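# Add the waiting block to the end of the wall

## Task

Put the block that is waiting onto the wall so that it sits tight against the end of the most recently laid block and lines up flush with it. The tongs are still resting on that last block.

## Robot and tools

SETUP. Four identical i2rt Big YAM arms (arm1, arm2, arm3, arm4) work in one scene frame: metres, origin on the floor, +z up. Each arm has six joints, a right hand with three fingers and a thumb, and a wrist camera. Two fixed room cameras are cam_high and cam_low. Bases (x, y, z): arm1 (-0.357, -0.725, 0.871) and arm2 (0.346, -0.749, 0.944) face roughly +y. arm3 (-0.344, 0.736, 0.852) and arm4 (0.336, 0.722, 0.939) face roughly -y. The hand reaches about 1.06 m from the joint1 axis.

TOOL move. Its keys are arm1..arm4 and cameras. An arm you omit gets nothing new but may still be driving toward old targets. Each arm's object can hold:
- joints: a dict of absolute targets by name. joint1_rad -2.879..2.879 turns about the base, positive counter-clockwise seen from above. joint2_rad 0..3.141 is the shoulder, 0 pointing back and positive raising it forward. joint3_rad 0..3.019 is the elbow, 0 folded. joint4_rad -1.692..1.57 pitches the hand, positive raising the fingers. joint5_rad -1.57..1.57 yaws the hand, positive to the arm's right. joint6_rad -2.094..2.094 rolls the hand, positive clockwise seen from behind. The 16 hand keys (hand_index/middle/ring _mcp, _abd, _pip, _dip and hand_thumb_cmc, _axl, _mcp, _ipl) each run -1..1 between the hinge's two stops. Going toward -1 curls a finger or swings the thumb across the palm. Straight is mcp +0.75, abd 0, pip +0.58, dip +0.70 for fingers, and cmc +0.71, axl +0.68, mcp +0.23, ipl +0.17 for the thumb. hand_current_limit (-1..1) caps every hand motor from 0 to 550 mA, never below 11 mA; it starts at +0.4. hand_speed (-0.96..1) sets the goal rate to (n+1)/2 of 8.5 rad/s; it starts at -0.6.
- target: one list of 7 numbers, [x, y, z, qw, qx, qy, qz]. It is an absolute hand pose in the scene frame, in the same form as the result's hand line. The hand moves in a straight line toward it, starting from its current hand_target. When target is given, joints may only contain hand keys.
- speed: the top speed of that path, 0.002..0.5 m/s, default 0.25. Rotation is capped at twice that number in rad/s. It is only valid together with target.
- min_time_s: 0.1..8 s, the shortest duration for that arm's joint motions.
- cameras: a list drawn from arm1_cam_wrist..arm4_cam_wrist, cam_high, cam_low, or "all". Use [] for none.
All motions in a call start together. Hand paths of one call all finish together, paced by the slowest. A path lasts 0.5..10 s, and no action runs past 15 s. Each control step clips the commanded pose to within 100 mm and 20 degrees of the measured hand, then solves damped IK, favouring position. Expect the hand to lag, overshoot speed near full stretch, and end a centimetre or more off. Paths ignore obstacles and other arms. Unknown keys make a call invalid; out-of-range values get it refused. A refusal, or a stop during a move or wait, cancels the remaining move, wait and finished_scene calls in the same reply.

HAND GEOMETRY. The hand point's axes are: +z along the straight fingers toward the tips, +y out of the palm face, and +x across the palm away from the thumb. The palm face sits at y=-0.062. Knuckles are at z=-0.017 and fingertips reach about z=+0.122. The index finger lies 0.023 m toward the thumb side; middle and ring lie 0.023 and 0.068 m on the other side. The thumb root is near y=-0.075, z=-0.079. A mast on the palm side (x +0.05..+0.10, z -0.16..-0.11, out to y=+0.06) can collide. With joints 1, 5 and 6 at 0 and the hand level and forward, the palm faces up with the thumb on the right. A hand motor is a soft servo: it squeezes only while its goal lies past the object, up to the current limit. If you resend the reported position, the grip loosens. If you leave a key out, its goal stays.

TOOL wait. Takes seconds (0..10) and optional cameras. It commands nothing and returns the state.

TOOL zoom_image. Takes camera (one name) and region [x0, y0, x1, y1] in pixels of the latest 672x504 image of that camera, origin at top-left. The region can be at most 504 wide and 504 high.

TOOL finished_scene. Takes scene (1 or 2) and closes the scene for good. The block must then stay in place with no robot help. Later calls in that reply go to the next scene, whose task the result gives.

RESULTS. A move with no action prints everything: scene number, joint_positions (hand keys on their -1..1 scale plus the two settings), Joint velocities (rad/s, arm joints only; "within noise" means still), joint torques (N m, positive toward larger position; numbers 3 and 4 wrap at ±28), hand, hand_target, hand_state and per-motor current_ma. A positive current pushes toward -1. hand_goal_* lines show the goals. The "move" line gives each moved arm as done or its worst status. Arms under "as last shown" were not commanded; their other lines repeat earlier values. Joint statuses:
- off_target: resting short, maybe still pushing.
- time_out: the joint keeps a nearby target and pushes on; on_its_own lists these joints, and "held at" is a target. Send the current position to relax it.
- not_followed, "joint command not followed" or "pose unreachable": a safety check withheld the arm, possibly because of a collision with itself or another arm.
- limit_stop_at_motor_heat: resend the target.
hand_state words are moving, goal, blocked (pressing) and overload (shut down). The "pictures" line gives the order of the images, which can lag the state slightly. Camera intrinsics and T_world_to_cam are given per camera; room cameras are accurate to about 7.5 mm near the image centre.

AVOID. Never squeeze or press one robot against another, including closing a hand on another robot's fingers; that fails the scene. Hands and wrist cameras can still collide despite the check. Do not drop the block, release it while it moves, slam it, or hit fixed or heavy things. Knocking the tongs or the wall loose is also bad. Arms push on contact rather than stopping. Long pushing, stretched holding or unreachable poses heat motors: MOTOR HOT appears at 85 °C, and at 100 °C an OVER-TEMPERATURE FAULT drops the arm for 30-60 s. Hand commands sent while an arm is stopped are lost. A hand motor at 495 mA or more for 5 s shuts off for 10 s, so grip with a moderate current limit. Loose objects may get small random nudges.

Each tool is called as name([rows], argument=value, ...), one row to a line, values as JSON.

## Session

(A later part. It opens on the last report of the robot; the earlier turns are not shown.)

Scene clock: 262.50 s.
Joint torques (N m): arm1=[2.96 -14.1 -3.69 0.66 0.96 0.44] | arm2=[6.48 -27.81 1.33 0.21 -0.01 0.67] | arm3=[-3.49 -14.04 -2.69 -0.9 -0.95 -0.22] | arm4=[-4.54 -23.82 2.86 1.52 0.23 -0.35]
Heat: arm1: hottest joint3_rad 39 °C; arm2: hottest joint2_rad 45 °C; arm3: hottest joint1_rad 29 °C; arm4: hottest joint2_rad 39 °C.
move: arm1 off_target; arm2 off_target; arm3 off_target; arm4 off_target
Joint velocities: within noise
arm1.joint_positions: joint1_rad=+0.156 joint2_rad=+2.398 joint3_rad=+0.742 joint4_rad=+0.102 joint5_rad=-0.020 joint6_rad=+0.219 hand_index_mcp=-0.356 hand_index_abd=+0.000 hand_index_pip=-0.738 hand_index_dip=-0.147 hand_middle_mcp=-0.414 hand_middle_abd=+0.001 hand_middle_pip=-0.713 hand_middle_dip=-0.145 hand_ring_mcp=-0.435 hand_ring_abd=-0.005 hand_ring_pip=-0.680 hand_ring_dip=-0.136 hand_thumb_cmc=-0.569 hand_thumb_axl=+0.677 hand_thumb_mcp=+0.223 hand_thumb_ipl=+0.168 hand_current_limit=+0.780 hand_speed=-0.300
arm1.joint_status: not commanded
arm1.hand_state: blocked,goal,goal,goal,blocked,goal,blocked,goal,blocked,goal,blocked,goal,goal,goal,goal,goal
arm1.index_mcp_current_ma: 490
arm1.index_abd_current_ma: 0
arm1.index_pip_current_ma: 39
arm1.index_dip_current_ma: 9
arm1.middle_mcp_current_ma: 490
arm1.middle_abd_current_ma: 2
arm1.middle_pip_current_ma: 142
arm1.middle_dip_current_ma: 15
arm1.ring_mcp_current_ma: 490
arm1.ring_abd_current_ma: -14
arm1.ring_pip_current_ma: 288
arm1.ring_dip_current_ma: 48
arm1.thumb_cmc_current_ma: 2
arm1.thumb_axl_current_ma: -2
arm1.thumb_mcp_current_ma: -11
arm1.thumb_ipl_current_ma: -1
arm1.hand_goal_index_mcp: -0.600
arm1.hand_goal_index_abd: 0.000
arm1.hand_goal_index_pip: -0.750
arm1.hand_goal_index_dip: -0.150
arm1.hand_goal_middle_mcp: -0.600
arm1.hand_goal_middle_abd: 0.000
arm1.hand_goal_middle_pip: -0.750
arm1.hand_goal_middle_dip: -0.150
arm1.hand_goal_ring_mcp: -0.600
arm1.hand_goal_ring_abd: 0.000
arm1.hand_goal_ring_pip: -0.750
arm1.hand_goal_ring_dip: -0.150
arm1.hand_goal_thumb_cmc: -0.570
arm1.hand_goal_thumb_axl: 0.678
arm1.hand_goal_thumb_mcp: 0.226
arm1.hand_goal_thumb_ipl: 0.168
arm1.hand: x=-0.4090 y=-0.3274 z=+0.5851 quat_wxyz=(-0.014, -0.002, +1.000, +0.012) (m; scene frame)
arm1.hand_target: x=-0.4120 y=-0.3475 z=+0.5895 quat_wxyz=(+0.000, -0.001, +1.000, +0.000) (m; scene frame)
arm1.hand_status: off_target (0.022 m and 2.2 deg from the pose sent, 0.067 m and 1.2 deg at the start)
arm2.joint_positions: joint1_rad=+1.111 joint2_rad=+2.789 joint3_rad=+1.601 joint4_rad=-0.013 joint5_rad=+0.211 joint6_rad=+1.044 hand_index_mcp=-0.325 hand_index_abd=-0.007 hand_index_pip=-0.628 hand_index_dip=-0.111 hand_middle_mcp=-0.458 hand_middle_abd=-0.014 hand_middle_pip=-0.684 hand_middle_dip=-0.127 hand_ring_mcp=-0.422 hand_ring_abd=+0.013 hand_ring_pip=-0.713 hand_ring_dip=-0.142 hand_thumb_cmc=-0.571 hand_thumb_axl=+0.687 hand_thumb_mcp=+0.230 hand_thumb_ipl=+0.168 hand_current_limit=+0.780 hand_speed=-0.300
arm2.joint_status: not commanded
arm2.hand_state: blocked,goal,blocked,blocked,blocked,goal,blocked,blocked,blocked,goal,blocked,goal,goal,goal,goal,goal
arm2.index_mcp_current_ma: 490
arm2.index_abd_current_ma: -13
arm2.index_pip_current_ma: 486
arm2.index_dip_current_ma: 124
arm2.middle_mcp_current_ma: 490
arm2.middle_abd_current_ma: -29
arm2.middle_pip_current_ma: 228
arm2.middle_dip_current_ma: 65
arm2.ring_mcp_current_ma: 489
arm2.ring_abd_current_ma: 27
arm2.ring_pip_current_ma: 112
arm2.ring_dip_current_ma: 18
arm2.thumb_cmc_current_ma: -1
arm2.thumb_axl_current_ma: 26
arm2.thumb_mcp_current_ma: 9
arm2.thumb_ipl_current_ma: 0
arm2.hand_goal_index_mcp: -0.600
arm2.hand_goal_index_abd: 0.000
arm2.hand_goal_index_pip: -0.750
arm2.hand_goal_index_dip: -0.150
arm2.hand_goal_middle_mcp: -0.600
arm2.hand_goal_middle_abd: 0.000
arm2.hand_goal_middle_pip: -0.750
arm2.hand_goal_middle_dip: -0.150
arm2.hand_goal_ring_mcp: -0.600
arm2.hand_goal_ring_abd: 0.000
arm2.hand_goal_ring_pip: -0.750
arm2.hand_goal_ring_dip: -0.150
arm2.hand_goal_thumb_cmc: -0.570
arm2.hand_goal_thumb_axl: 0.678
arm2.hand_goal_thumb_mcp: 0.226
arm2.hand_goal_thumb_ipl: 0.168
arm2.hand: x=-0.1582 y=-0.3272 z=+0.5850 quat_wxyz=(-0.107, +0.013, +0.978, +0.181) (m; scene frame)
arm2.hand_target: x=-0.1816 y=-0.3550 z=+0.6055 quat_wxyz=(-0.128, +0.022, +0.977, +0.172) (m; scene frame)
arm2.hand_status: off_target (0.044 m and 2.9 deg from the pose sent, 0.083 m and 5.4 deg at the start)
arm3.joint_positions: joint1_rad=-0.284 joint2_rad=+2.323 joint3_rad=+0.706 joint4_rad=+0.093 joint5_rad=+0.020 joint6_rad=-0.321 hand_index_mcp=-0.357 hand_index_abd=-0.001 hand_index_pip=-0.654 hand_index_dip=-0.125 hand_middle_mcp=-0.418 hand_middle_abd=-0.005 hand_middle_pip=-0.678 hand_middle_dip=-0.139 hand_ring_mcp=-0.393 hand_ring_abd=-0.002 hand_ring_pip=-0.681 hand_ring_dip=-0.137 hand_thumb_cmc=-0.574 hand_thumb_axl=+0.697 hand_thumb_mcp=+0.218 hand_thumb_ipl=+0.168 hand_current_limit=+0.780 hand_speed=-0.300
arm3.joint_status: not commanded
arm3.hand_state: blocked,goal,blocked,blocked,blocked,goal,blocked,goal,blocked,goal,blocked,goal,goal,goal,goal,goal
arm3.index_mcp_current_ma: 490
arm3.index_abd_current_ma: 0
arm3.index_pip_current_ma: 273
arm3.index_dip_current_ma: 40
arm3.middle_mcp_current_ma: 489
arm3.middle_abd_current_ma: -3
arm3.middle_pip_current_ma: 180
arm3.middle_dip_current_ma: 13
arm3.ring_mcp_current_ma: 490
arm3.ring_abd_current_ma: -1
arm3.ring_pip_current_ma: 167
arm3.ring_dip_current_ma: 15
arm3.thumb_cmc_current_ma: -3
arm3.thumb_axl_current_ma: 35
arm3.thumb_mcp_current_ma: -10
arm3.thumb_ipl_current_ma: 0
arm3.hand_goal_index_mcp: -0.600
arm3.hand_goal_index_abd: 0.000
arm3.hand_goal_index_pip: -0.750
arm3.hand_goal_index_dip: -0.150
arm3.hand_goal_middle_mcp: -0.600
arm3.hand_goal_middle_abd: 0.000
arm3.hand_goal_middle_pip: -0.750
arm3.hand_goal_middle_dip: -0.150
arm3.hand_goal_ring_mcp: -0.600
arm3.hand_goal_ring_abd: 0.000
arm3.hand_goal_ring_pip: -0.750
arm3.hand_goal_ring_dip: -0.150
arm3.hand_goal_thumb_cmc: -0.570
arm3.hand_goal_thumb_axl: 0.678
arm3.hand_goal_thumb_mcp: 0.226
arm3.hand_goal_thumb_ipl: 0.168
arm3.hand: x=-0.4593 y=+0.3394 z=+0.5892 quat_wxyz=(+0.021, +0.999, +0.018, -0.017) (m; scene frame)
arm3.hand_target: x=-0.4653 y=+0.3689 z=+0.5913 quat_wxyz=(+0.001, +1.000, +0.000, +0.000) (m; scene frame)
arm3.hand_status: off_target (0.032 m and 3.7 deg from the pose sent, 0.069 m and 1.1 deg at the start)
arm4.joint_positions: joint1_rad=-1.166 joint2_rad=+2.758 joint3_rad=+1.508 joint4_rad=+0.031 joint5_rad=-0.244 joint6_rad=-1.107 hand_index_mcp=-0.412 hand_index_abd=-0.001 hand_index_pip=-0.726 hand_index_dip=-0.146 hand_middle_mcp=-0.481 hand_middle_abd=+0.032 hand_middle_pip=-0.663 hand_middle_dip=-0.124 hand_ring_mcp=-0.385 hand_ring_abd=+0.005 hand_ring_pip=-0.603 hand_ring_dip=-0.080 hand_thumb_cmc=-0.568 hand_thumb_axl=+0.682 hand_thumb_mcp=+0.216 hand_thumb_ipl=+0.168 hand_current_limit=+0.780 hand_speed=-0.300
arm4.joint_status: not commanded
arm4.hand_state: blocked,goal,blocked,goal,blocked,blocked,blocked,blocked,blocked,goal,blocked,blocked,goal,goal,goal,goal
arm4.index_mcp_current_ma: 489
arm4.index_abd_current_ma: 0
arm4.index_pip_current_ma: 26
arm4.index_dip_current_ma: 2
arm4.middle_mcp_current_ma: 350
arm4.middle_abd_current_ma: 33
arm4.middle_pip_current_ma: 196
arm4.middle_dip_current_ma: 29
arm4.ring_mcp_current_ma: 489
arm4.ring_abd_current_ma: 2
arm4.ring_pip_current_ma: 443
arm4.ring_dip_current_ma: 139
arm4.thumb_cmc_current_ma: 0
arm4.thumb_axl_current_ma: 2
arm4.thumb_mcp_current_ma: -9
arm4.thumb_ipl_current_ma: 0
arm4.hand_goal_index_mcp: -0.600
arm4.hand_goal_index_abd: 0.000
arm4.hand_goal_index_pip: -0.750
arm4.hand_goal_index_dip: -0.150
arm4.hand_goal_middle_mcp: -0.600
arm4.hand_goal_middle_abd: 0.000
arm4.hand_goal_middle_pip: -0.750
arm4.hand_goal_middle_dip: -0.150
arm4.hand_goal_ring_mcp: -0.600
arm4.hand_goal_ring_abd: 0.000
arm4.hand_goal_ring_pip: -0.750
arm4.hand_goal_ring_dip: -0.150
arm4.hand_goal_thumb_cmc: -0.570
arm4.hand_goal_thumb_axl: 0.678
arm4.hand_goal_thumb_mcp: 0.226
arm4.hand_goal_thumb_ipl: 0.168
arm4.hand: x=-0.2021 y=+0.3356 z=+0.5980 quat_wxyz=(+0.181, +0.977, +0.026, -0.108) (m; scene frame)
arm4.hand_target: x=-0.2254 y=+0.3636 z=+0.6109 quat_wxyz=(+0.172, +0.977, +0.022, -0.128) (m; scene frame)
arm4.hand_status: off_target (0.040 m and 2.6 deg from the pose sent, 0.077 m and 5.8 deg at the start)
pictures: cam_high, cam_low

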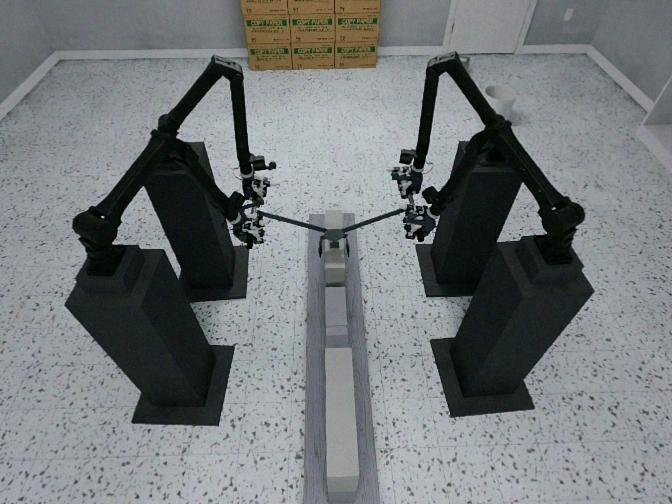

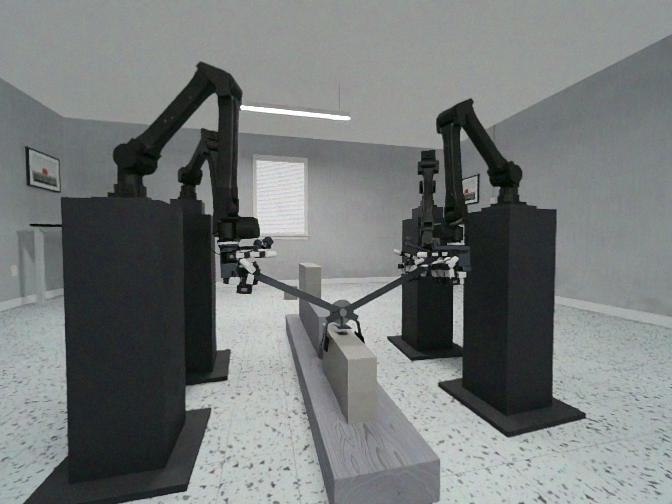

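move(arm1={"target": [-0.458, -0.340, 0.590, 0, 0, 1, 0], "speed": 0.06}, arm2={"target": [-0.229, -0.350, 0.606, -0.1285, 0.0227, 0.9763, 0.1721], "speed": 0.06}, arm3={"target": [-0.512, 0.362, 0.590, 0, 1, 0, 0], "speed": 0.06}, arm4={"target": [-0.273, 0.358, 0.608, 0.1721, 0.9763, 0.0227, -0.1285], "speed": 0.06})

move(arm1={"target": [-0.458, -0.330, 0.540, 0, 0, 1, 0], "speed": 0.06}, arm2={"target": [-0.229, -0.338, 0.557, -0.1285, 0.0227, 0.9763, 0.1721], "speed": 0.06}, arm3={"target": [-0.512, 0.352, 0.540, 0, 1, 0, 0], "speed": 0.06}, arm4={"target": [-0.273, 0.346, 0.562, 0.1721, 0.9763, 0.0227, -0.1285], "speed": 0.06}, cameras=["cam_low", "cam_high"])

zoom_image(camera="cam_low", region=[280, 280, 400, 400])

zoom_image(camera="cam_high", region=[290, 190, 390, 300])

Scene clock: 270.03 s.
Joint torques (N m): arm1=[2.78 -14.27 -1.11 -0.35 0.71 0.51] | arm2=[6.59 -26.4 4.37 0.38 0.21 0.72] | arm3=[-3.55 -14.15 -0.68 -1.54 -0.56 -0.26] | arm4=[-4.37 -22.59 5.98 1.68 -0.02 -0.4]
Heat: arm1: hottest joint3_rad 39 °C; arm2: hottest joint2_rad 47 °C; arm3: hottest joint1_rad 29 °C; arm4: hottest joint2_rad 39 °C.
move: arm1 off_target; arm2 off_target; arm3 off_target; arm4 off_target
Joint velocities: within noise
arm1.joint_positions: joint1_rad=+0.288 joint2_rad=+2.391 joint3_rad=+0.769 joint4_rad=+0.065 joint5_rad=-0.015 joint6_rad=+0.340 hand_index_mcp=-0.356 hand_index_abd=+0.000 hand_index_pip=-0.736 hand_index_dip=-0.147 hand_middle_mcp=-0.414 hand_middle_abd=+0.001 hand_middle_pip=-0.713 hand_middle_dip=-0.145 hand_ring_mcp=-0.435 hand_ring_abd=-0.005 hand_ring_pip=-0.680 hand_ring_dip=-0.136 hand_thumb_cmc=-0.569 hand_thumb_axl=+0.677 hand_thumb_mcp=+0.223 hand_thumb_ipl=+0.168 hand_current_limit=+0.780 hand_speed=-0.300
arm1.joint_status: not commanded
arm1.hand_state: blocked,goal,goal,goal,blocked,goal,blocked,goal,blocked,goal,blocked,goal,goal,goal,goal,goal
arm1.index_mcp_current_ma: 490
arm1.index_abd_current_ma: 0
arm1.index_pip_current_ma: 47
arm1.index_dip_current_ma: 9
arm1.middle_mcp_current_ma: 490
arm1.middle_abd_current_ma: 3
arm1.middle_pip_current_ma: 143
arm1.middle_dip_current_ma: 15
arm1.ring_mcp_current_ma: 490
arm1.ring_abd_current_ma: -14
arm1.ring_pip_current_ma: 288
arm1.ring_dip_current_ma: 48
arm1.thumb_cmc_current_ma: 2
arm1.thumb_axl_current_ma: -2
arm1.thumb_mcp_current_ma: -11
arm1.thumb_ipl_current_ma: -1
arm1.hand_goal_index_mcp: -0.600
arm1.hand_goal_index_abd: 0.000
arm1.hand_goal_index_pip: -0.750
arm1.hand_goal_index_dip: -0.150
arm1.hand_goal_middle_mcp: -0.600
arm1.hand_goal_middle_abd: 0.000
arm1.hand_goal_middle_pip: -0.750
arm1.hand_goal_middle_dip: -0.150
arm1.hand_goal_ring_mcp: -0.600
arm1.hand_goal_ring_abd: 0.000
arm1.hand_goal_ring_pip: -0.750
arm1.hand_goal_ring_dip: -0.150
arm1.hand_goal_thumb_cmc: -0.570
arm1.hand_goal_thumb_axl: 0.678
arm1.hand_goal_thumb_mcp: 0.226
arm1.hand_goal_thumb_ipl: 0.168
arm1.hand: x=-0.4533 y=-0.3286 z=+0.5867 quat_wxyz=(-0.012, -0.007, +1.000, +0.010) (m; scene frame)
arm1.hand_target: x=-0.4576 y=-0.3398 z=+0.5899 quat_wxyz=(+0.000, -0.001, +1.000, +0.001) (m; scene frame)
arm1.hand_status: off_target (0.013 m and 2.0 deg from the pose sent, 0.051 m and 2.2 deg at the start)
arm2.joint_positions: joint1_rad=+1.140 joint2_rad=+2.818 joint3_rad=+1.742 joint4_rad=-0.139 joint5_rad=+0.214 joint6_rad=+1.060 hand_index_mcp=-0.325 hand_index_abd=-0.007 hand_index_pip=-0.628 hand_index_dip=-0.111 hand_middle_mcp=-0.458 hand_middle_abd=-0.014 hand_middle_pip=-0.684 hand_middle_dip=-0.127 hand_ring_mcp=-0.422 hand_ring_abd=+0.013 hand_ring_pip=-0.713 hand_ring_dip=-0.142 hand_thumb_cmc=-0.571 hand_thumb_axl=+0.687 hand_thumb_mcp=+0.230 hand_thumb_ipl=+0.168 hand_current_limit=+0.780 hand_speed=-0.300
arm2.joint_status: not commanded
arm2.hand_state: blocked,goal,blocked,blocked,blocked,goal,blocked,blocked,blocked,goal,blocked,goal,goal,goal,goal,goal
arm2.index_mcp_current_ma: 489
arm2.index_abd_current_ma: -13
arm2.index_pip_current_ma: 487
arm2.index_dip_current_ma: 124
arm2.middle_mcp_current_ma: 490
arm2.middle_abd_current_ma: -29
arm2.middle_pip_current_ma: 228
arm2.middle_dip_current_ma: 65
arm2.ring_mcp_current_ma: 490
arm2.ring_abd_current_ma: 27
arm2.ring_pip_current_ma: 112
arm2.ring_dip_current_ma: 18
arm2.thumb_cmc_current_ma: -1
arm2.thumb_axl_current_ma: 26
arm2.thumb_mcp_current_ma: 9
arm2.thumb_ipl_current_ma: 0
arm2.hand_goal_index_mcp: -0.600
arm2.hand_goal_index_abd: 0.000
arm2.hand_goal_index_pip: -0.750
arm2.hand_goal_index_dip: -0.150
arm2.hand_goal_middle_mcp: -0.600
arm2.hand_goal_middle_abd: 0.000
arm2.hand_goal_middle_pip: -0.750
arm2.hand_goal_middle_dip: -0.150
arm2.hand_goal_ring_mcp: -0.600
arm2.hand_goal_ring_abd: 0.000
arm2.hand_goal_ring_pip: -0.750
arm2.hand_goal_ring_dip: -0.150
arm2.hand_goal_thumb_cmc: -0.570
arm2.hand_goal_thumb_axl: 0.678
arm2.hand_goal_thumb_mcp: 0.226
arm2.hand_goal_thumb_ipl: 0.168
arm2.hand: x=-0.2021 y=-0.3249 z=+0.5907 quat_wxyz=(-0.104, +0.006, +0.979, +0.176) (m; scene frame)
arm2.hand_target: x=-0.2285 y=-0.3500 z=+0.6049 quat_wxyz=(-0.128, +0.021, +0.977, +0.171) (m; scene frame)
arm2.hand_status: off_target (0.040 m and 3.4 deg from the pose sent, 0.077 m and 2.9 deg at the start)
arm3.joint_positions: joint1_rad=-0.409 joint2_rad=+2.321 joint3_rad=+0.748 joint4_rad=+0.046 joint5_rad=+0.011 joint6_rad=-0.445 hand_index_mcp=-0.357 hand_index_abd=-0.001 hand_index_pip=-0.654 hand_index_dip=-0.125 hand_middle_mcp=-0.418 hand_middle_abd=-0.004 hand_middle_pip=-0.678 hand_middle_dip=-0.139 hand_ring_mcp=-0.393 hand_ring_abd=-0.002 hand_ring_pip=-0.681 hand_ring_dip=-0.137 hand_thumb_cmc=-0.574 hand_thumb_axl=+0.697 hand_thumb_mcp=+0.218 hand_thumb_ipl=+0.168 hand_current_limit=+0.780 hand_speed=-0.300
arm3.joint_status: not commanded
arm3.hand_state: blocked,goal,blocked,blocked,blocked,goal,blocked,goal,blocked,goal,blocked,goal,goal,goal,goal,goal
arm3.index_mcp_current_ma: 490
arm3.index_abd_current_ma: 0
arm3.index_pip_current_ma: 273
arm3.index_dip_current_ma: 40
arm3.middle_mcp_current_ma: 489
arm3.middle_abd_current_ma: -2
arm3.middle_pip_current_ma: 180
arm3.middle_dip_current_ma: 13
arm3.ring_mcp_current_ma: 489
arm3.ring_abd_current_ma: -1
arm3.ring_pip_current_ma: 170
arm3.ring_dip_current_ma: 15
arm3.thumb_cmc_current_ma: -3
arm3.thumb_axl_current_ma: 35
arm3.thumb_mcp_current_ma: -10
arm3.thumb_ipl_current_ma: 0
arm3.hand_goal_index_mcp: -0.600
arm3.hand_goal_index_abd: 0.000
arm3.hand_goal_index_pip: -0.750
arm3.hand_goal_index_dip: -0.150
arm3.hand_goal_middle_mcp: -0.600
arm3.hand_goal_middle_abd: 0.000
arm3.hand_goal_middle_pip: -0.750
arm3.hand_goal_middle_dip: -0.150
arm3.hand_goal_ring_mcp: -0.600
arm3.hand_goal_ring_abd: 0.000
arm3.hand_goal_ring_pip: -0.750
arm3.hand_goal_ring_dip: -0.150
arm3.hand_goal_thumb_cmc: -0.570
arm3.hand_goal_thumb_axl: 0.678
arm3.hand_goal_thumb_mcp: 0.226
arm3.hand_goal_thumb_ipl: 0.168
arm3.hand: x=-0.5020 y=+0.3383 z=+0.5891 quat_wxyz=(+0.020, +1.000, +0.017, -0.015) (m; scene frame)
arm3.hand_target: x=-0.5106 y=+0.3614 z=+0.5896 quat_wxyz=(+0.001, +1.000, +0.000, +0.000) (m; scene frame)
arm3.hand_status: off_target (0.026 m and 3.5 deg from the pose sent, 0.057 m and 3.7 deg at the start)
arm4.joint_positions: joint1_rad=-1.194 joint2_rad=+2.788 joint3_rad=+1.653 joint4_rad=-0.093 joint5_rad=-0.247 joint6_rad=-1.127 hand_index_mcp=-0.412 hand_index_abd=-0.001 hand_index_pip=-0.726 hand_index_dip=-0.146 hand_middle_mcp=-0.481 hand_middle_abd=+0.032 hand_middle_pip=-0.663 hand_middle_dip=-0.124 hand_ring_mcp=-0.385 hand_ring_abd=+0.005 hand_ring_pip=-0.603 hand_ring_dip=-0.080 hand_thumb_cmc=-0.569 hand_thumb_axl=+0.682 hand_thumb_mcp=+0.217 hand_thumb_ipl=+0.168 hand_current_limit=+0.780 hand_speed=-0.300
arm4.joint_status: not commanded
arm4.hand_state: blocked,goal,blocked,goal,blocked,blocked,blocked,blocked,blocked,goal,blocked,blocked,goal,goal,goal,goal
arm4.index_mcp_current_ma: 490
arm4.index_abd_current_ma: 0
arm4.index_pip_current_ma: 26
arm4.index_dip_current_ma: 2
arm4.middle_mcp_current_ma: 350
arm4.middle_abd_current_ma: 33
arm4.middle_pip_current_ma: 196
arm4.middle_dip_current_ma: 29
arm4.ring_mcp_current_ma: 490
arm4.ring_abd_current_ma: 2
arm4.ring_pip_current_ma: 443
arm4.ring_dip_current_ma: 139
arm4.thumb_cmc_current_ma: 0
arm4.thumb_axl_current_ma: 2
arm4.thumb_mcp_current_ma: -9
arm4.thumb_ipl_current_ma: 0
arm4.hand_goal_index_mcp: -0.600
arm4.hand_goal_index_abd: 0.000
arm4.hand_goal_index_pip: -0.750
arm4.hand_goal_index_dip: -0.150
arm4.hand_goal_middle_mcp: -0.600
arm4.hand_goal_middle_abd: 0.000
arm4.hand_goal_middle_pip: -0.750
arm4.hand_goal_middle_dip: -0.150
arm4.hand_goal_ring_mcp: -0.600
arm4.hand_goal_ring_abd: 0.000
arm4.hand_goal_ring_pip: -0.750
arm4.hand_goal_ring_dip: -0.150
arm4.hand_goal_thumb_cmc: -0.570
arm4.hand_goal_thumb_axl: 0.678
arm4.hand_goal_thumb_mcp: 0.226
arm4.hand_goal_thumb_ipl: 0.168
arm4.hand: x=-0.2479 y=+0.3325 z=+0.6020 quat_wxyz=(+0.178, +0.978, +0.022, -0.107) (m; scene frame)
arm4.hand_target: x=-0.2722 y=+0.3582 z=+0.6080 quat_wxyz=(+0.171, +0.977, +0.022, -0.129) (m; scene frame)
arm4.hand_status: off_target (0.036 m and 2.5 deg from the pose sent, 0.075 m and 2.6 deg at the start)
pictures: none

Scene clock: 271.40 s.
Joint torques (N m): arm1=[1.2 -10.75 0.38 1.05 0.82 0.31] | arm2=[4.95 -23.94 6.35 0.92 -0.32 0.39] | arm3=[-1.14 -11.63 0.81 -0.12 -0.57 -0.17] | arm4=[-1.61 -20.01 8.39 2.71 0.69 -0.21]
Heat: arm1: hottest joint3_rad 39 °C; arm2: hottest joint2_rad 47 °C; arm3: hottest joint1_rad 29 °C; arm4: hottest joint2_rad 39 °C.
move: arm1 off_target; arm2 off_target; arm3 off_target; arm4 off_target
Joint velocities: within noise
arm1.joint_positions: joint1_rad=+0.299 joint2_rad=+2.499 joint3_rad=+0.847 joint4_rad=+0.084 joint5_rad=-0.017 joint6_rad=+0.352 hand_index_mcp=-0.371 hand_index_abd=-0.006 hand_index_pip=-0.737 hand_index_dip=-0.135 hand_middle_mcp=-0.431 hand_middle_abd=-0.001 hand_middle_pip=-0.705 hand_middle_dip=-0.135 hand_ring_mcp=-0.452 hand_ring_abd=-0.005 hand_ring_pip=-0.672 hand_ring_dip=-0.129 hand_thumb_cmc=-0.569 hand_thumb_axl=+0.677 hand_thumb_mcp=+0.223 hand_thumb_ipl=+0.168 hand_current_limit=+0.780 hand_speed=-0.300
arm1.joint_status: not commanded
arm1.hand_state: blocked,goal,goal,goal,blocked,goal,blocked,goal,blocked,goal,blocked,blocked,goal,goal,goal,goal
arm1.index_mcp_current_ma: 490
arm1.index_abd_current_ma: -17
arm1.index_pip_current_ma: 45
arm1.index_dip_current_ma: 51
arm1.middle_mcp_current_ma: 490
arm1.middle_abd_current_ma: -2
arm1.middle_pip_current_ma: 176
arm1.middle_dip_current_ma: 52
arm1.ring_mcp_current_ma: 490
arm1.ring_abd_current_ma: -14
arm1.ring_pip_current_ma: 329
arm1.ring_dip_current_ma: 76
arm1.thumb_cmc_current_ma: 2
arm1.thumb_axl_current_ma: -2
arm1.thumb_mcp_current_ma: -11
arm1.thumb_ipl_current_ma: -1
arm1.hand_goal_index_mcp: -0.600
arm1.hand_goal_index_abd: 0.000
arm1.hand_goal_index_pip: -0.750
arm1.hand_goal_index_dip: -0.150
arm1.hand_goal_middle_mcp: -0.600
arm1.hand_goal_middle_abd: 0.000
arm1.hand_goal_middle_pip: -0.750
arm1.hand_goal_middle_dip: -0.150
arm1.hand_goal_ring_mcp: -0.600
arm1.hand_goal_ring_abd: 0.000
arm1.hand_goal_ring_pip: -0.750
arm1.hand_goal_ring_dip: -0.150
arm1.hand_goal_thumb_cmc: -0.570
arm1.hand_goal_thumb_axl: 0.678
arm1.hand_goal_thumb_mcp: 0.226
arm1.hand_goal_thumb_ipl: 0.168
arm1.hand: x=-0.4594 y=-0.3236 z=+0.5505 quat_wxyz=(-0.011, -0.007, +1.000, +0.005) (m; scene frame)
arm1.hand_target: x=-0.4579 y=-0.3302 z=+0.5404 quat_wxyz=(+0.000, +0.000, +1.000, +0.000) (m; scene frame)
arm1.hand_status: off_target (0.012 m and 1.6 deg from the pose sent, 0.047 m and 2.0 deg at the start)
arm2.joint_positions: joint1_rad=+1.147 joint2_rad=+2.908 joint3_rad=+1.836 joint4_rad=-0.149 joint5_rad=+0.222 joint6_rad=+1.078 hand_index_mcp=-0.324 hand_index_abd=-0.004 hand_index_pip=-0.626 hand_index_dip=-0.110 hand_middle_mcp=-0.458 hand_middle_abd=-0.012 hand_middle_pip=-0.684 hand_middle_dip=-0.127 hand_ring_mcp=-0.422 hand_ring_abd=+0.013 hand_ring_pip=-0.713 hand_ring_dip=-0.142 hand_thumb_cmc=-0.573 hand_thumb_axl=+0.686 hand_thumb_mcp=+0.229 hand_thumb_ipl=+0.168 hand_current_limit=+0.780 hand_speed=-0.300
arm2.joint_status: not commanded
arm2.hand_state: blocked,goal,blocked,blocked,blocked,goal,blocked,blocked,blocked,goal,blocked,goal,goal,goal,goal,goal
arm2.index_mcp_current_ma: 490
arm2.index_abd_current_ma: -7
arm2.index_pip_current_ma: 490
arm2.index_dip_current_ma: 127
arm2.middle_mcp_current_ma: 490
arm2.middle_abd_current_ma: -23
arm2.middle_pip_current_ma: 229
arm2.middle_dip_current_ma: 65
arm2.ring_mcp_current_ma: 490
arm2.ring_abd_current_ma: 27
arm2.ring_pip_current_ma: 112
arm2.ring_dip_current_ma: 18
arm2.thumb_cmc_current_ma: -6
arm2.thumb_axl_current_ma: 23
arm2.thumb_mcp_current_ma: 7
arm2.thumb_ipl_current_ma: 0
arm2.hand_goal_index_mcp: -0.600
arm2.hand_goal_index_abd: 0.000
arm2.hand_goal_index_pip: -0.750
arm2.hand_goal_index_dip: -0.150
arm2.hand_goal_middle_mcp: -0.600
arm2.hand_goal_middle_abd: 0.000
arm2.hand_goal_middle_pip: -0.750
arm2.hand_goal_middle_dip: -0.150
arm2.hand_goal_ring_mcp: -0.600
arm2.hand_goal_ring_abd: 0.000
arm2.hand_goal_ring_pip: -0.750
arm2.hand_goal_ring_dip: -0.150
arm2.hand_goal_thumb_cmc: -0.570
arm2.hand_goal_thumb_axl: 0.678
arm2.hand_goal_thumb_mcp: 0.226
arm2.hand_goal_thumb_ipl: 0.168
arm2.hand: x=-0.2062 y=-0.3264 z=+0.5570 quat_wxyz=(-0.102, +0.012, +0.979, +0.177) (m; scene frame)
arm2.hand_target: x=-0.2284 y=-0.3386 z=+0.5576 quat_wxyz=(-0.129, +0.022, +0.977, +0.171) (m; scene frame)
arm2.hand_status: off_target (0.026 m and 3.3 deg from the pose sent, 0.045 m and 3.4 deg at the start)
arm3.joint_positions: joint1_rad=-0.425 joint2_rad=+2.444 joint3_rad=+0.816 joint4_rad=+0.070 joint5_rad=+0.012 joint6_rad=-0.445 hand_index_mcp=-0.358 hand_index_abd=-0.003 hand_index_pip=-0.655 hand_index_dip=-0.124 hand_middle_mcp=-0.453 hand_middle_abd=-0.001 hand_middle_pip=-0.684 hand_middle_dip=-0.131 hand_ring_mcp=-0.436 hand_ring_abd=-0.004 hand_ring_pip=-0.685 hand_ring_dip=-0.135 hand_thumb_cmc=-0.569 hand_thumb_axl=+0.699 hand_thumb_mcp=+0.218 hand_thumb_ipl=+0.168 hand_current_limit=+0.780 hand_speed=-0.300
arm3.joint_status: not commanded
arm3.hand_state: blocked,goal,blocked,blocked,blocked,goal,blocked,goal,blocked,goal,blocked,goal,goal,blocked,goal,goal
arm3.index_mcp_current_ma: 490
arm3.index_abd_current_ma: -1
arm3.index_pip_current_ma: 269
arm3.index_dip_current_ma: 43
arm3.middle_mcp_current_ma: 490
arm3.middle_abd_current_ma: 0
arm3.middle_pip_current_ma: 157
arm3.middle_dip_current_ma: 27
arm3.ring_mcp_current_ma: 490
arm3.ring_abd_current_ma: -3
arm3.ring_pip_current_ma: 156
arm3.ring_dip_current_ma: 19
arm3.thumb_cmc_current_ma: 0
arm3.thumb_axl_current_ma: 41
arm3.thumb_mcp_current_ma: -12
arm3.thumb_ipl_current_ma: 0
arm3.hand_goal_index_mcp: -0.600
arm3.hand_goal_index_abd: 0.000
arm3.hand_goal_index_pip: -0.750
arm3.hand_goal_index_dip: -0.150
arm3.hand_goal_middle_mcp: -0.600
arm3.hand_goal_middle_abd: 0.000
arm3.hand_goal_middle_pip: -0.750
arm3.hand_goal_middle_dip: -0.150
arm3.hand_goal_ring_mcp: -0.600
arm3.hand_goal_ring_abd: 0.000
arm3.hand_goal_ring_pip: -0.750
arm3.hand_goal_ring_dip: -0.150
arm3.hand_goal_thumb_cmc: -0.570
arm3.hand_goal_thumb_axl: 0.678
arm3.hand_goal_thumb_mcp: 0.226
arm3.hand_goal_thumb_ipl: 0.168
arm3.on_its_own: hand_middle_mcp moved -0.035 toward your old target -0.600; hand_ring_mcp moved -0.043 toward your old target -0.600
arm3.hand: x=-0.5075 y=+0.3432 z=+0.5474 quat_wxyz=(+0.005, +1.000, +0.009, -0.009) (m; scene frame)
arm3.hand_target: x=-0.5117 y=+0.3520 z=+0.5403 quat_wxyz=(+0.000, +1.000, +0.000, +0.000) (m; scene frame)
arm3.hand_status: off_target (0.012 m and 1.6 deg from the pose sent, 0.052 m and 3.4 deg at the start)
arm4.joint_positions: joint1_rad=-1.206 joint2_rad=+2.871 joint3_rad=+1.734 joint4_rad=-0.109 joint5_rad=-0.257 joint6_rad=-1.130 hand_index_mcp=-0.409 hand_index_abd=-0.004 hand_index_pip=-0.726 hand_index_dip=-0.145 hand_middle_mcp=-0.486 hand_middle_abd=+0.030 hand_middle_pip=-0.661 hand_middle_dip=-0.117 hand_ring_mcp=-0.395 hand_ring_abd=+0.005 hand_ring_pip=-0.597 hand_ring_dip=-0.076 hand_thumb_cmc=-0.569 hand_thumb_axl=+0.681 hand_thumb_mcp=+0.217 hand_thumb_ipl=+0.168 hand_current_limit=+0.780 hand_speed=-0.300
arm4.joint_status: not commanded
arm4.hand_state: blocked,goal,blocked,goal,blocked,blocked,blocked,blocked,blocked,goal,blocked,blocked,goal,goal,goal,goal
arm4.index_mcp_current_ma: 490
arm4.index_abd_current_ma: -1
arm4.index_pip_current_ma: 25
arm4.index_dip_current_ma: 2
arm4.middle_mcp_current_ma: 329
arm4.middle_abd_current_ma: 30
arm4.middle_pip_current_ma: 203
arm4.middle_dip_current_ma: 44
arm4.ring_mcp_current_ma: 490
arm4.ring_abd_current_ma: 2
arm4.ring_pip_current_ma: 475
arm4.ring_dip_current_ma: 152
arm4.thumb_cmc_current_ma: 0
arm4.thumb_axl_current_ma: 2
arm4.thumb_mcp_current_ma: -8
arm4.thumb_ipl_current_ma: 0
arm4.hand_goal_index_mcp: -0.600
arm4.hand_goal_index_abd: 0.000
arm4.hand_goal_index_pip: -0.750
arm4.hand_goal_index_dip: -0.150
arm4.hand_goal_middle_mcp: -0.600
arm4.hand_goal_middle_abd: 0.000
arm4.hand_goal_middle_pip: -0.750
arm4.hand_goal_middle_dip: -0.150
arm4.hand_goal_ring_mcp: -0.600
arm4.hand_goal_ring_abd: 0.000
arm4.hand_goal_ring_pip: -0.750
arm4.hand_goal_ring_dip: -0.150
arm4.hand_goal_thumb_cmc: -0.570
arm4.hand_goal_thumb_axl: 0.678
arm4.hand_goal_thumb_mcp: 0.226
arm4.hand_goal_thumb_ipl: 0.168
arm4.hand: x=-0.2522 y=+0.3387 z=+0.5690 quat_wxyz=(+0.178, +0.979, +0.017, -0.099) (m; scene frame)
arm4.hand_target: x=-0.2719 y=+0.3468 z=+0.5632 quat_wxyz=(+0.171, +0.977, +0.022, -0.128) (m; scene frame)
arm4.hand_status: off_target (0.023 m and 3.6 deg from the pose sent, 0.049 m and 2.5 deg at the start)
pictures: cam_high, cam_low

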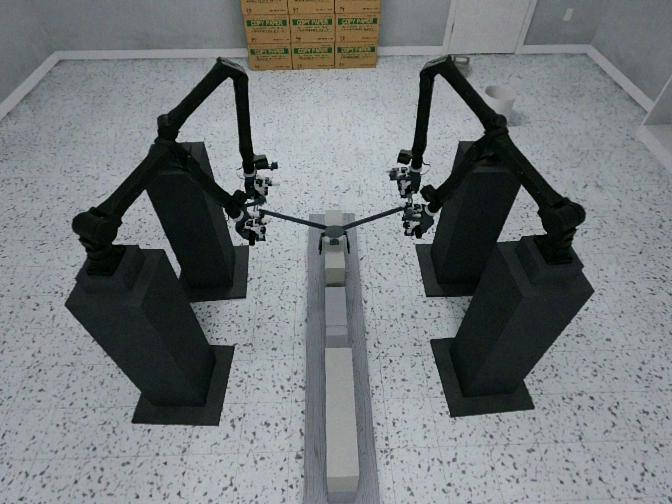

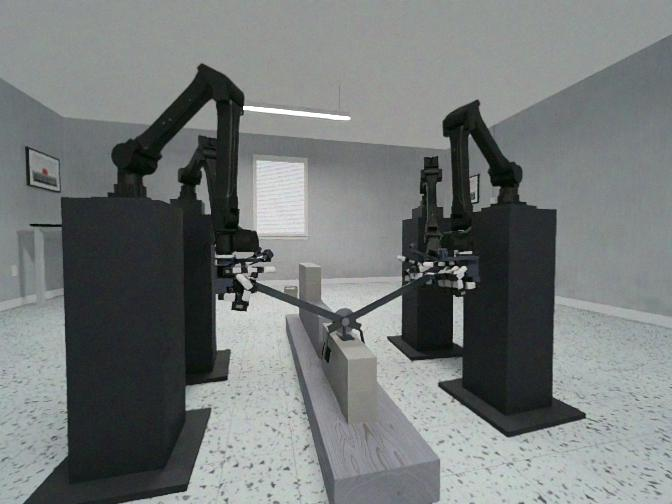

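Scaled by 4.200 from the camera's 672x504 image, which has a finer 960x720 frame.

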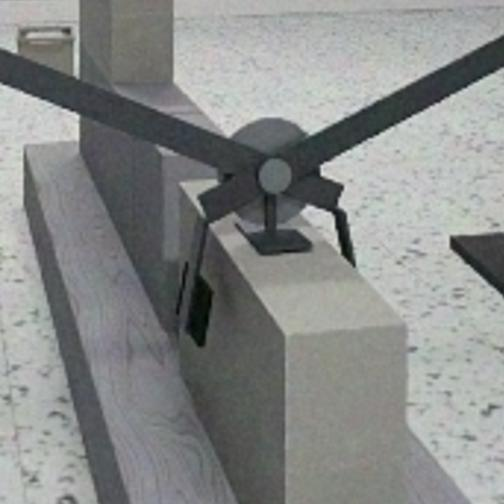

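Scaled by 4.582 from the camera's 672x504 image, which has a finer 960x720 frame.

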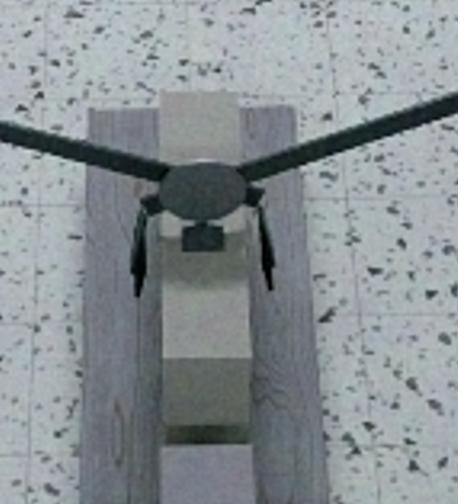

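move(arm1={"target": [-0.458, -0.272, 0.645, 0, 0, 1, 0], "speed": 0.06}, arm2={"target": [-0.225, -0.270, 0.668, -0.10, 0.014, 0.979, 0.1736], "speed": 0.06}, arm3={"target": [-0.510, 0.288, 0.643, 0, 1, 0, 0], "speed": 0.06}, arm4={"target": [-0.268, 0.285, 0.672, 0.1736, 0.979, 0.018, -0.10], "speed": 0.06}, cameras=["cam_low", "cam_high"])

zoom_image(camera="cam_low", region=[280, 280, 400, 400])

zoom_image(camera="cam_high", region=[290, 190, 390, 300])

Scene clock: 282.83 s.
Joint torques (N m): arm1=[-0.5 -18.14 1.48 -0.05 1.35 -0.03] | arm2=[2.02 -29.33 5.96 0.08 0.53 -0.24] | arm3=[1.49 -18.61 2.11 -1.03 -1.12 0.05] | arm4=[0.44 -25.93 6.65 1.35 -0.41 0.07]
Heat: arm1: hottest joint3_rad 38 °C; arm2: hottest joint2_rad 45 °C; arm3: hottest joint1_rad 29 °C; arm4: hottest joint2_rad 39 °C.
move: arm1 off_target; arm2 off_target; arm3 off_target; arm4 off_target
Joint velocities: within noise
arm1.joint_positions: joint1_rad=+0.265 joint2_rad=+2.275 joint3_rad=+0.873 joint4_rad=-0.209 joint5_rad=-0.029 joint6_rad=+0.336 hand_index_mcp=-0.361 hand_index_abd=+0.001 hand_index_pip=-0.717 hand_index_dip=-0.140 hand_middle_mcp=-0.432 hand_middle_abd=+0.013 hand_middle_pip=-0.698 hand_middle_dip=-0.138 hand_ring_mcp=-0.456 hand_ring_abd=-0.002 hand_ring_pip=-0.667 hand_ring_dip=-0.128 hand_thumb_cmc=-0.569 hand_thumb_axl=+0.677 hand_thumb_mcp=+0.223 hand_thumb_ipl=+0.168 hand_current_limit=+0.780 hand_speed=-0.300
arm1.joint_status: not commanded
arm1.hand_state: blocked,goal,blocked,goal,blocked,goal,blocked,goal,blocked,goal,blocked,blocked,goal,goal,goal,goal
arm1.index_mcp_current_ma: 489
arm1.index_abd_current_ma: 3
arm1.index_pip_current_ma: 124
arm1.index_dip_current_ma: 32
arm1.middle_mcp_current_ma: 490
arm1.middle_abd_current_ma: 38
arm1.middle_pip_current_ma: 208
arm1.middle_dip_current_ma: 42
arm1.ring_mcp_current_ma: 490
arm1.ring_abd_current_ma: -5
arm1.ring_pip_current_ma: 349
arm1.ring_dip_current_ma: 80
arm1.thumb_cmc_current_ma: 2
arm1.thumb_axl_current_ma: -2
arm1.thumb_mcp_current_ma: -11
arm1.thumb_ipl_current_ma: -1
arm1.hand_goal_index_mcp: -0.600
arm1.hand_goal_index_abd: 0.000
arm1.hand_goal_index_pip: -0.750
arm1.hand_goal_index_dip: -0.150
arm1.hand_goal_middle_mcp: -0.600
arm1.hand_goal_middle_abd: 0.000
arm1.hand_goal_middle_pip: -0.750
arm1.hand_goal_middle_dip: -0.150
arm1.hand_goal_ring_mcp: -0.600
arm1.hand_goal_ring_abd: 0.000
arm1.hand_goal_ring_pip: -0.750
arm1.hand_goal_ring_dip: -0.150
arm1.hand_goal_thumb_cmc: -0.570
arm1.hand_goal_thumb_axl: 0.678
arm1.hand_goal_thumb_mcp: 0.226
arm1.hand_goal_thumb_ipl: 0.168
arm1.hand: x=-0.4610 y=-0.2863 z=+0.6237 quat_wxyz=(-0.010, +0.002, +1.000, -0.017) (m; scene frame)
arm1.hand_target: x=-0.4580 y=-0.2723 z=+0.6441 quat_wxyz=(+0.000, +0.000, +1.000, +0.000) (m; scene frame)
arm1.hand_status: off_target (0.026 m and 2.3 deg from the pose sent, 0.108 m and 1.6 deg at the start)
arm2.joint_positions: joint1_rad=+1.091 joint2_rad=+2.762 joint3_rad=+1.804 joint4_rad=-0.315 joint5_rad=+0.198 joint6_rad=+1.031 hand_index_mcp=-0.314 hand_index_abd=-0.004 hand_index_pip=-0.638 hand_index_dip=-0.136 hand_middle_mcp=-0.458 hand_middle_abd=-0.010 hand_middle_pip=-0.684 hand_middle_dip=-0.127 hand_ring_mcp=-0.422 hand_ring_abd=+0.013 hand_ring_pip=-0.713 hand_ring_dip=-0.142 hand_thumb_cmc=-0.570 hand_thumb_axl=+0.681 hand_thumb_mcp=+0.224 hand_thumb_ipl=+0.168 hand_current_limit=+0.780 hand_speed=-0.300
arm2.joint_status: not commanded
arm2.hand_state: blocked,goal,blocked,goal,blocked,goal,blocked,blocked,blocked,goal,blocked,goal,goal,goal,goal,goal
arm2.index_mcp_current_ma: 490
arm2.index_abd_current_ma: -6
arm2.index_pip_current_ma: 440
arm2.index_dip_current_ma: 34
arm2.middle_mcp_current_ma: 490
arm2.middle_abd_current_ma: -19
arm2.middle_pip_current_ma: 229
arm2.middle_dip_current_ma: 64
arm2.ring_mcp_current_ma: 490
arm2.ring_abd_current_ma: 27
arm2.ring_pip_current_ma: 112
arm2.ring_dip_current_ma: 17
arm2.thumb_cmc_current_ma: 0
arm2.thumb_axl_current_ma: 5
arm2.thumb_mcp_current_ma: -4
arm2.thumb_ipl_current_ma: 0
arm2.hand_goal_index_mcp: -0.600
arm2.hand_goal_index_abd: 0.000
arm2.hand_goal_index_pip: -0.750
arm2.hand_goal_index_dip: -0.150
arm2.hand_goal_middle_mcp: -0.600
arm2.hand_goal_middle_abd: 0.000
arm2.hand_goal_middle_pip: -0.750
arm2.hand_goal_middle_dip: -0.150
arm2.hand_goal_ring_mcp: -0.600
arm2.hand_goal_ring_abd: 0.000
arm2.hand_goal_ring_pip: -0.750
arm2.hand_goal_ring_dip: -0.150
arm2.hand_goal_thumb_cmc: -0.570
arm2.hand_goal_thumb_axl: 0.678
arm2.hand_goal_thumb_mcp: 0.226
arm2.hand_goal_thumb_ipl: 0.168
arm2.hand: x=-0.2045 y=-0.2880 z=+0.6292 quat_wxyz=(-0.077, +0.011, +0.984, +0.159) (m; scene frame)
arm2.hand_target: x=-0.2242 y=-0.2703 z=+0.6676 quat_wxyz=(-0.100, +0.014, +0.980, +0.174) (m; scene frame)
arm2.hand_status: off_target (0.047 m and 3.2 deg from the pose sent, 0.126 m and 0.5 deg at the start)
arm3.joint_positions: joint1_rad=-0.379 joint2_rad=+2.221 joint3_rad=+0.861 joint4_rad=-0.242 joint5_rad=+0.024 joint6_rad=-0.396 hand_index_mcp=-0.358 hand_index_abd=-0.003 hand_index_pip=-0.655 hand_index_dip=-0.130 hand_middle_mcp=-0.455 hand_middle_abd=-0.002 hand_middle_pip=-0.685 hand_middle_dip=-0.131 hand_ring_mcp=-0.436 hand_ring_abd=-0.004 hand_ring_pip=-0.685 hand_ring_dip=-0.135 hand_thumb_cmc=-0.570 hand_thumb_axl=+0.699 hand_thumb_mcp=+0.218 hand_thumb_ipl=+0.168 hand_current_limit=+0.780 hand_speed=-0.300
arm3.joint_status: not commanded
arm3.hand_state: blocked,goal,blocked,goal,blocked,goal,blocked,goal,blocked,goal,blocked,goal,goal,blocked,goal,goal
arm3.index_mcp_current_ma: 489
arm3.index_abd_current_ma: -2
arm3.index_pip_current_ma: 269
arm3.index_dip_current_ma: 28
arm3.middle_mcp_current_ma: 490
arm3.middle_abd_current_ma: -1
arm3.middle_pip_current_ma: 156
arm3.middle_dip_current_ma: 27
arm3.ring_mcp_current_ma: 489
arm3.ring_abd_current_ma: -2
arm3.ring_pip_current_ma: 153
arm3.ring_dip_current_ma: 18
arm3.thumb_cmc_current_ma: 0
arm3.thumb_axl_current_ma: 41
arm3.thumb_mcp_current_ma: -12
arm3.thumb_ipl_current_ma: 0
arm3.hand_goal_index_mcp: -0.600
arm3.hand_goal_index_abd: 0.000
arm3.hand_goal_index_pip: -0.750
arm3.hand_goal_index_dip: -0.150
arm3.hand_goal_middle_mcp: -0.600
arm3.hand_goal_middle_abd: 0.000
arm3.hand_goal_middle_pip: -0.750
arm3.hand_goal_middle_dip: -0.150
arm3.hand_goal_ring_mcp: -0.600
arm3.hand_goal_ring_abd: 0.000
arm3.hand_goal_ring_pip: -0.750
arm3.hand_goal_ring_dip: -0.150
arm3.hand_goal_thumb_cmc: -0.570
arm3.hand_goal_thumb_axl: 0.678
arm3.hand_goal_thumb_mcp: 0.226
arm3.hand_goal_thumb_ipl: 0.168
arm3.hand: x=-0.5106 y=+0.3008 z=+0.6206 quat_wxyz=(-0.017, +1.000, +0.008, -0.006) (m; scene frame)
arm3.hand_target: x=-0.5100 y=+0.2882 z=+0.6421 quat_wxyz=(+0.000, +1.000, +0.000, +0.000) (m; scene frame)
arm3.hand_status: off_target (0.026 m and 2.2 deg from the pose sent, 0.110 m and 1.6 deg at the start)
arm4.joint_positions: joint1_rad=-1.143 joint2_rad=+2.708 joint3_rad=+1.683 joint4_rad=-0.255 joint5_rad=-0.228 joint6_rad=-1.075 hand_index_mcp=-0.412 hand_index_abd=+0.002 hand_index_pip=-0.720 hand_index_dip=-0.151 hand_middle_mcp=-0.486 hand_middle_abd=+0.022 hand_middle_pip=-0.661 hand_middle_dip=-0.117 hand_ring_mcp=-0.363 hand_ring_abd=+0.005 hand_ring_pip=-0.597 hand_ring_dip=-0.112 hand_thumb_cmc=-0.570 hand_thumb_axl=+0.681 hand_thumb_mcp=+0.216 hand_thumb_ipl=+0.168 hand_current_limit=+0.780 hand_speed=-0.300
arm4.joint_status: not commanded
arm4.hand_state: blocked,goal,blocked,goal,blocked,blocked,blocked,blocked,blocked,goal,blocked,blocked,goal,goal,goal,goal
arm4.index_mcp_current_ma: 490
arm4.index_abd_current_ma: 0
arm4.index_pip_current_ma: 37
arm4.index_dip_current_ma: 0
arm4.middle_mcp_current_ma: 329
arm4.middle_abd_current_ma: 18
arm4.middle_pip_current_ma: 203
arm4.middle_dip_current_ma: 44
arm4.ring_mcp_current_ma: 489
arm4.ring_abd_current_ma: 2
arm4.ring_pip_current_ma: 475
arm4.ring_dip_current_ma: 52
arm4.thumb_cmc_current_ma: 0
arm4.thumb_axl_current_ma: 2
arm4.thumb_mcp_current_ma: -10
arm4.thumb_ipl_current_ma: 0
arm4.hand_goal_index_mcp: -0.600
arm4.hand_goal_index_abd: 0.000
arm4.hand_goal_index_pip: -0.750
arm4.hand_goal_index_dip: -0.150
arm4.hand_goal_middle_mcp: -0.600
arm4.hand_goal_middle_abd: 0.000
arm4.hand_goal_middle_pip: -0.750
arm4.hand_goal_middle_dip: -0.150
arm4.hand_goal_ring_mcp: -0.600
arm4.hand_goal_ring_abd: 0.000
arm4.hand_goal_ring_pip: -0.750
arm4.hand_goal_ring_dip: -0.150
arm4.hand_goal_thumb_cmc: -0.570
arm4.hand_goal_thumb_axl: 0.678
arm4.hand_goal_thumb_mcp: 0.226
arm4.hand_goal_thumb_ipl: 0.168
arm4.hand: x=-0.2509 y=+0.2973 z=+0.6433 quat_wxyz=(+0.163, +0.983, +0.016, -0.080) (m; scene frame)
arm4.hand_target: x=-0.2674 y=+0.2853 z=+0.6718 quat_wxyz=(+0.174, +0.980, +0.018, -0.100) (m; scene frame)
arm4.hand_status: off_target (0.036 m and 2.6 deg from the pose sent, 0.117 m and 0.6 deg at the start)
pictures: cam_high, cam_low

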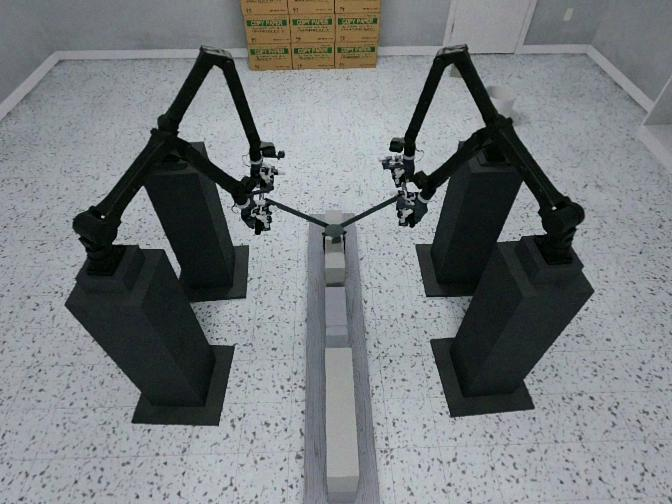

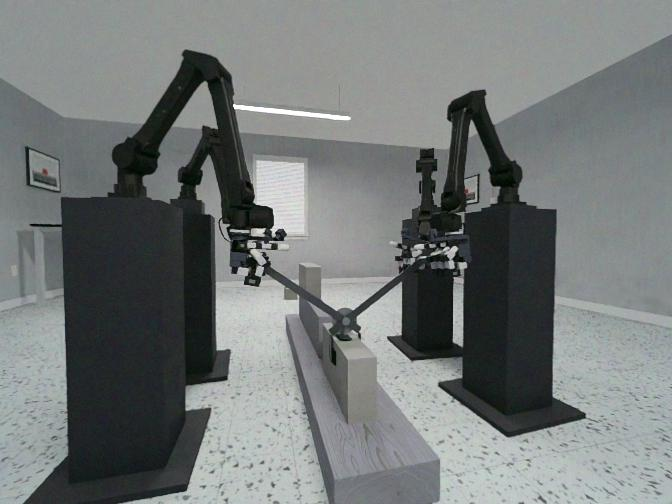

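Scaled by 4.200 from the camera's 672x504 image, which has a finer 960x720 frame.

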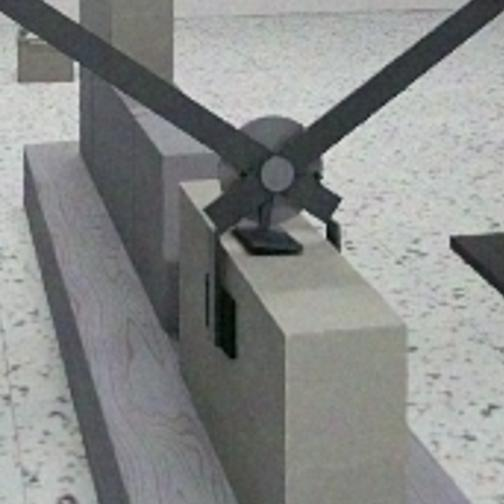

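Scaled by 4.582 from the camera's 672x504 image, which has a finer 960x720 frame.

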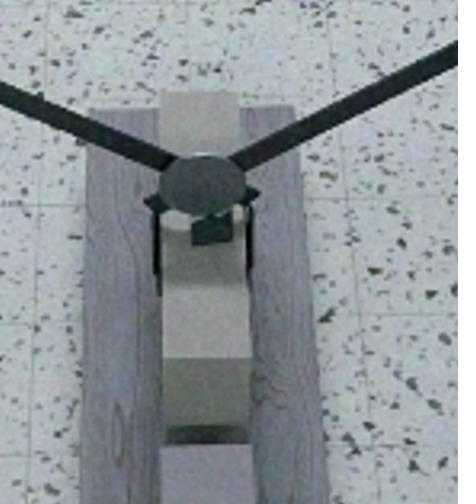

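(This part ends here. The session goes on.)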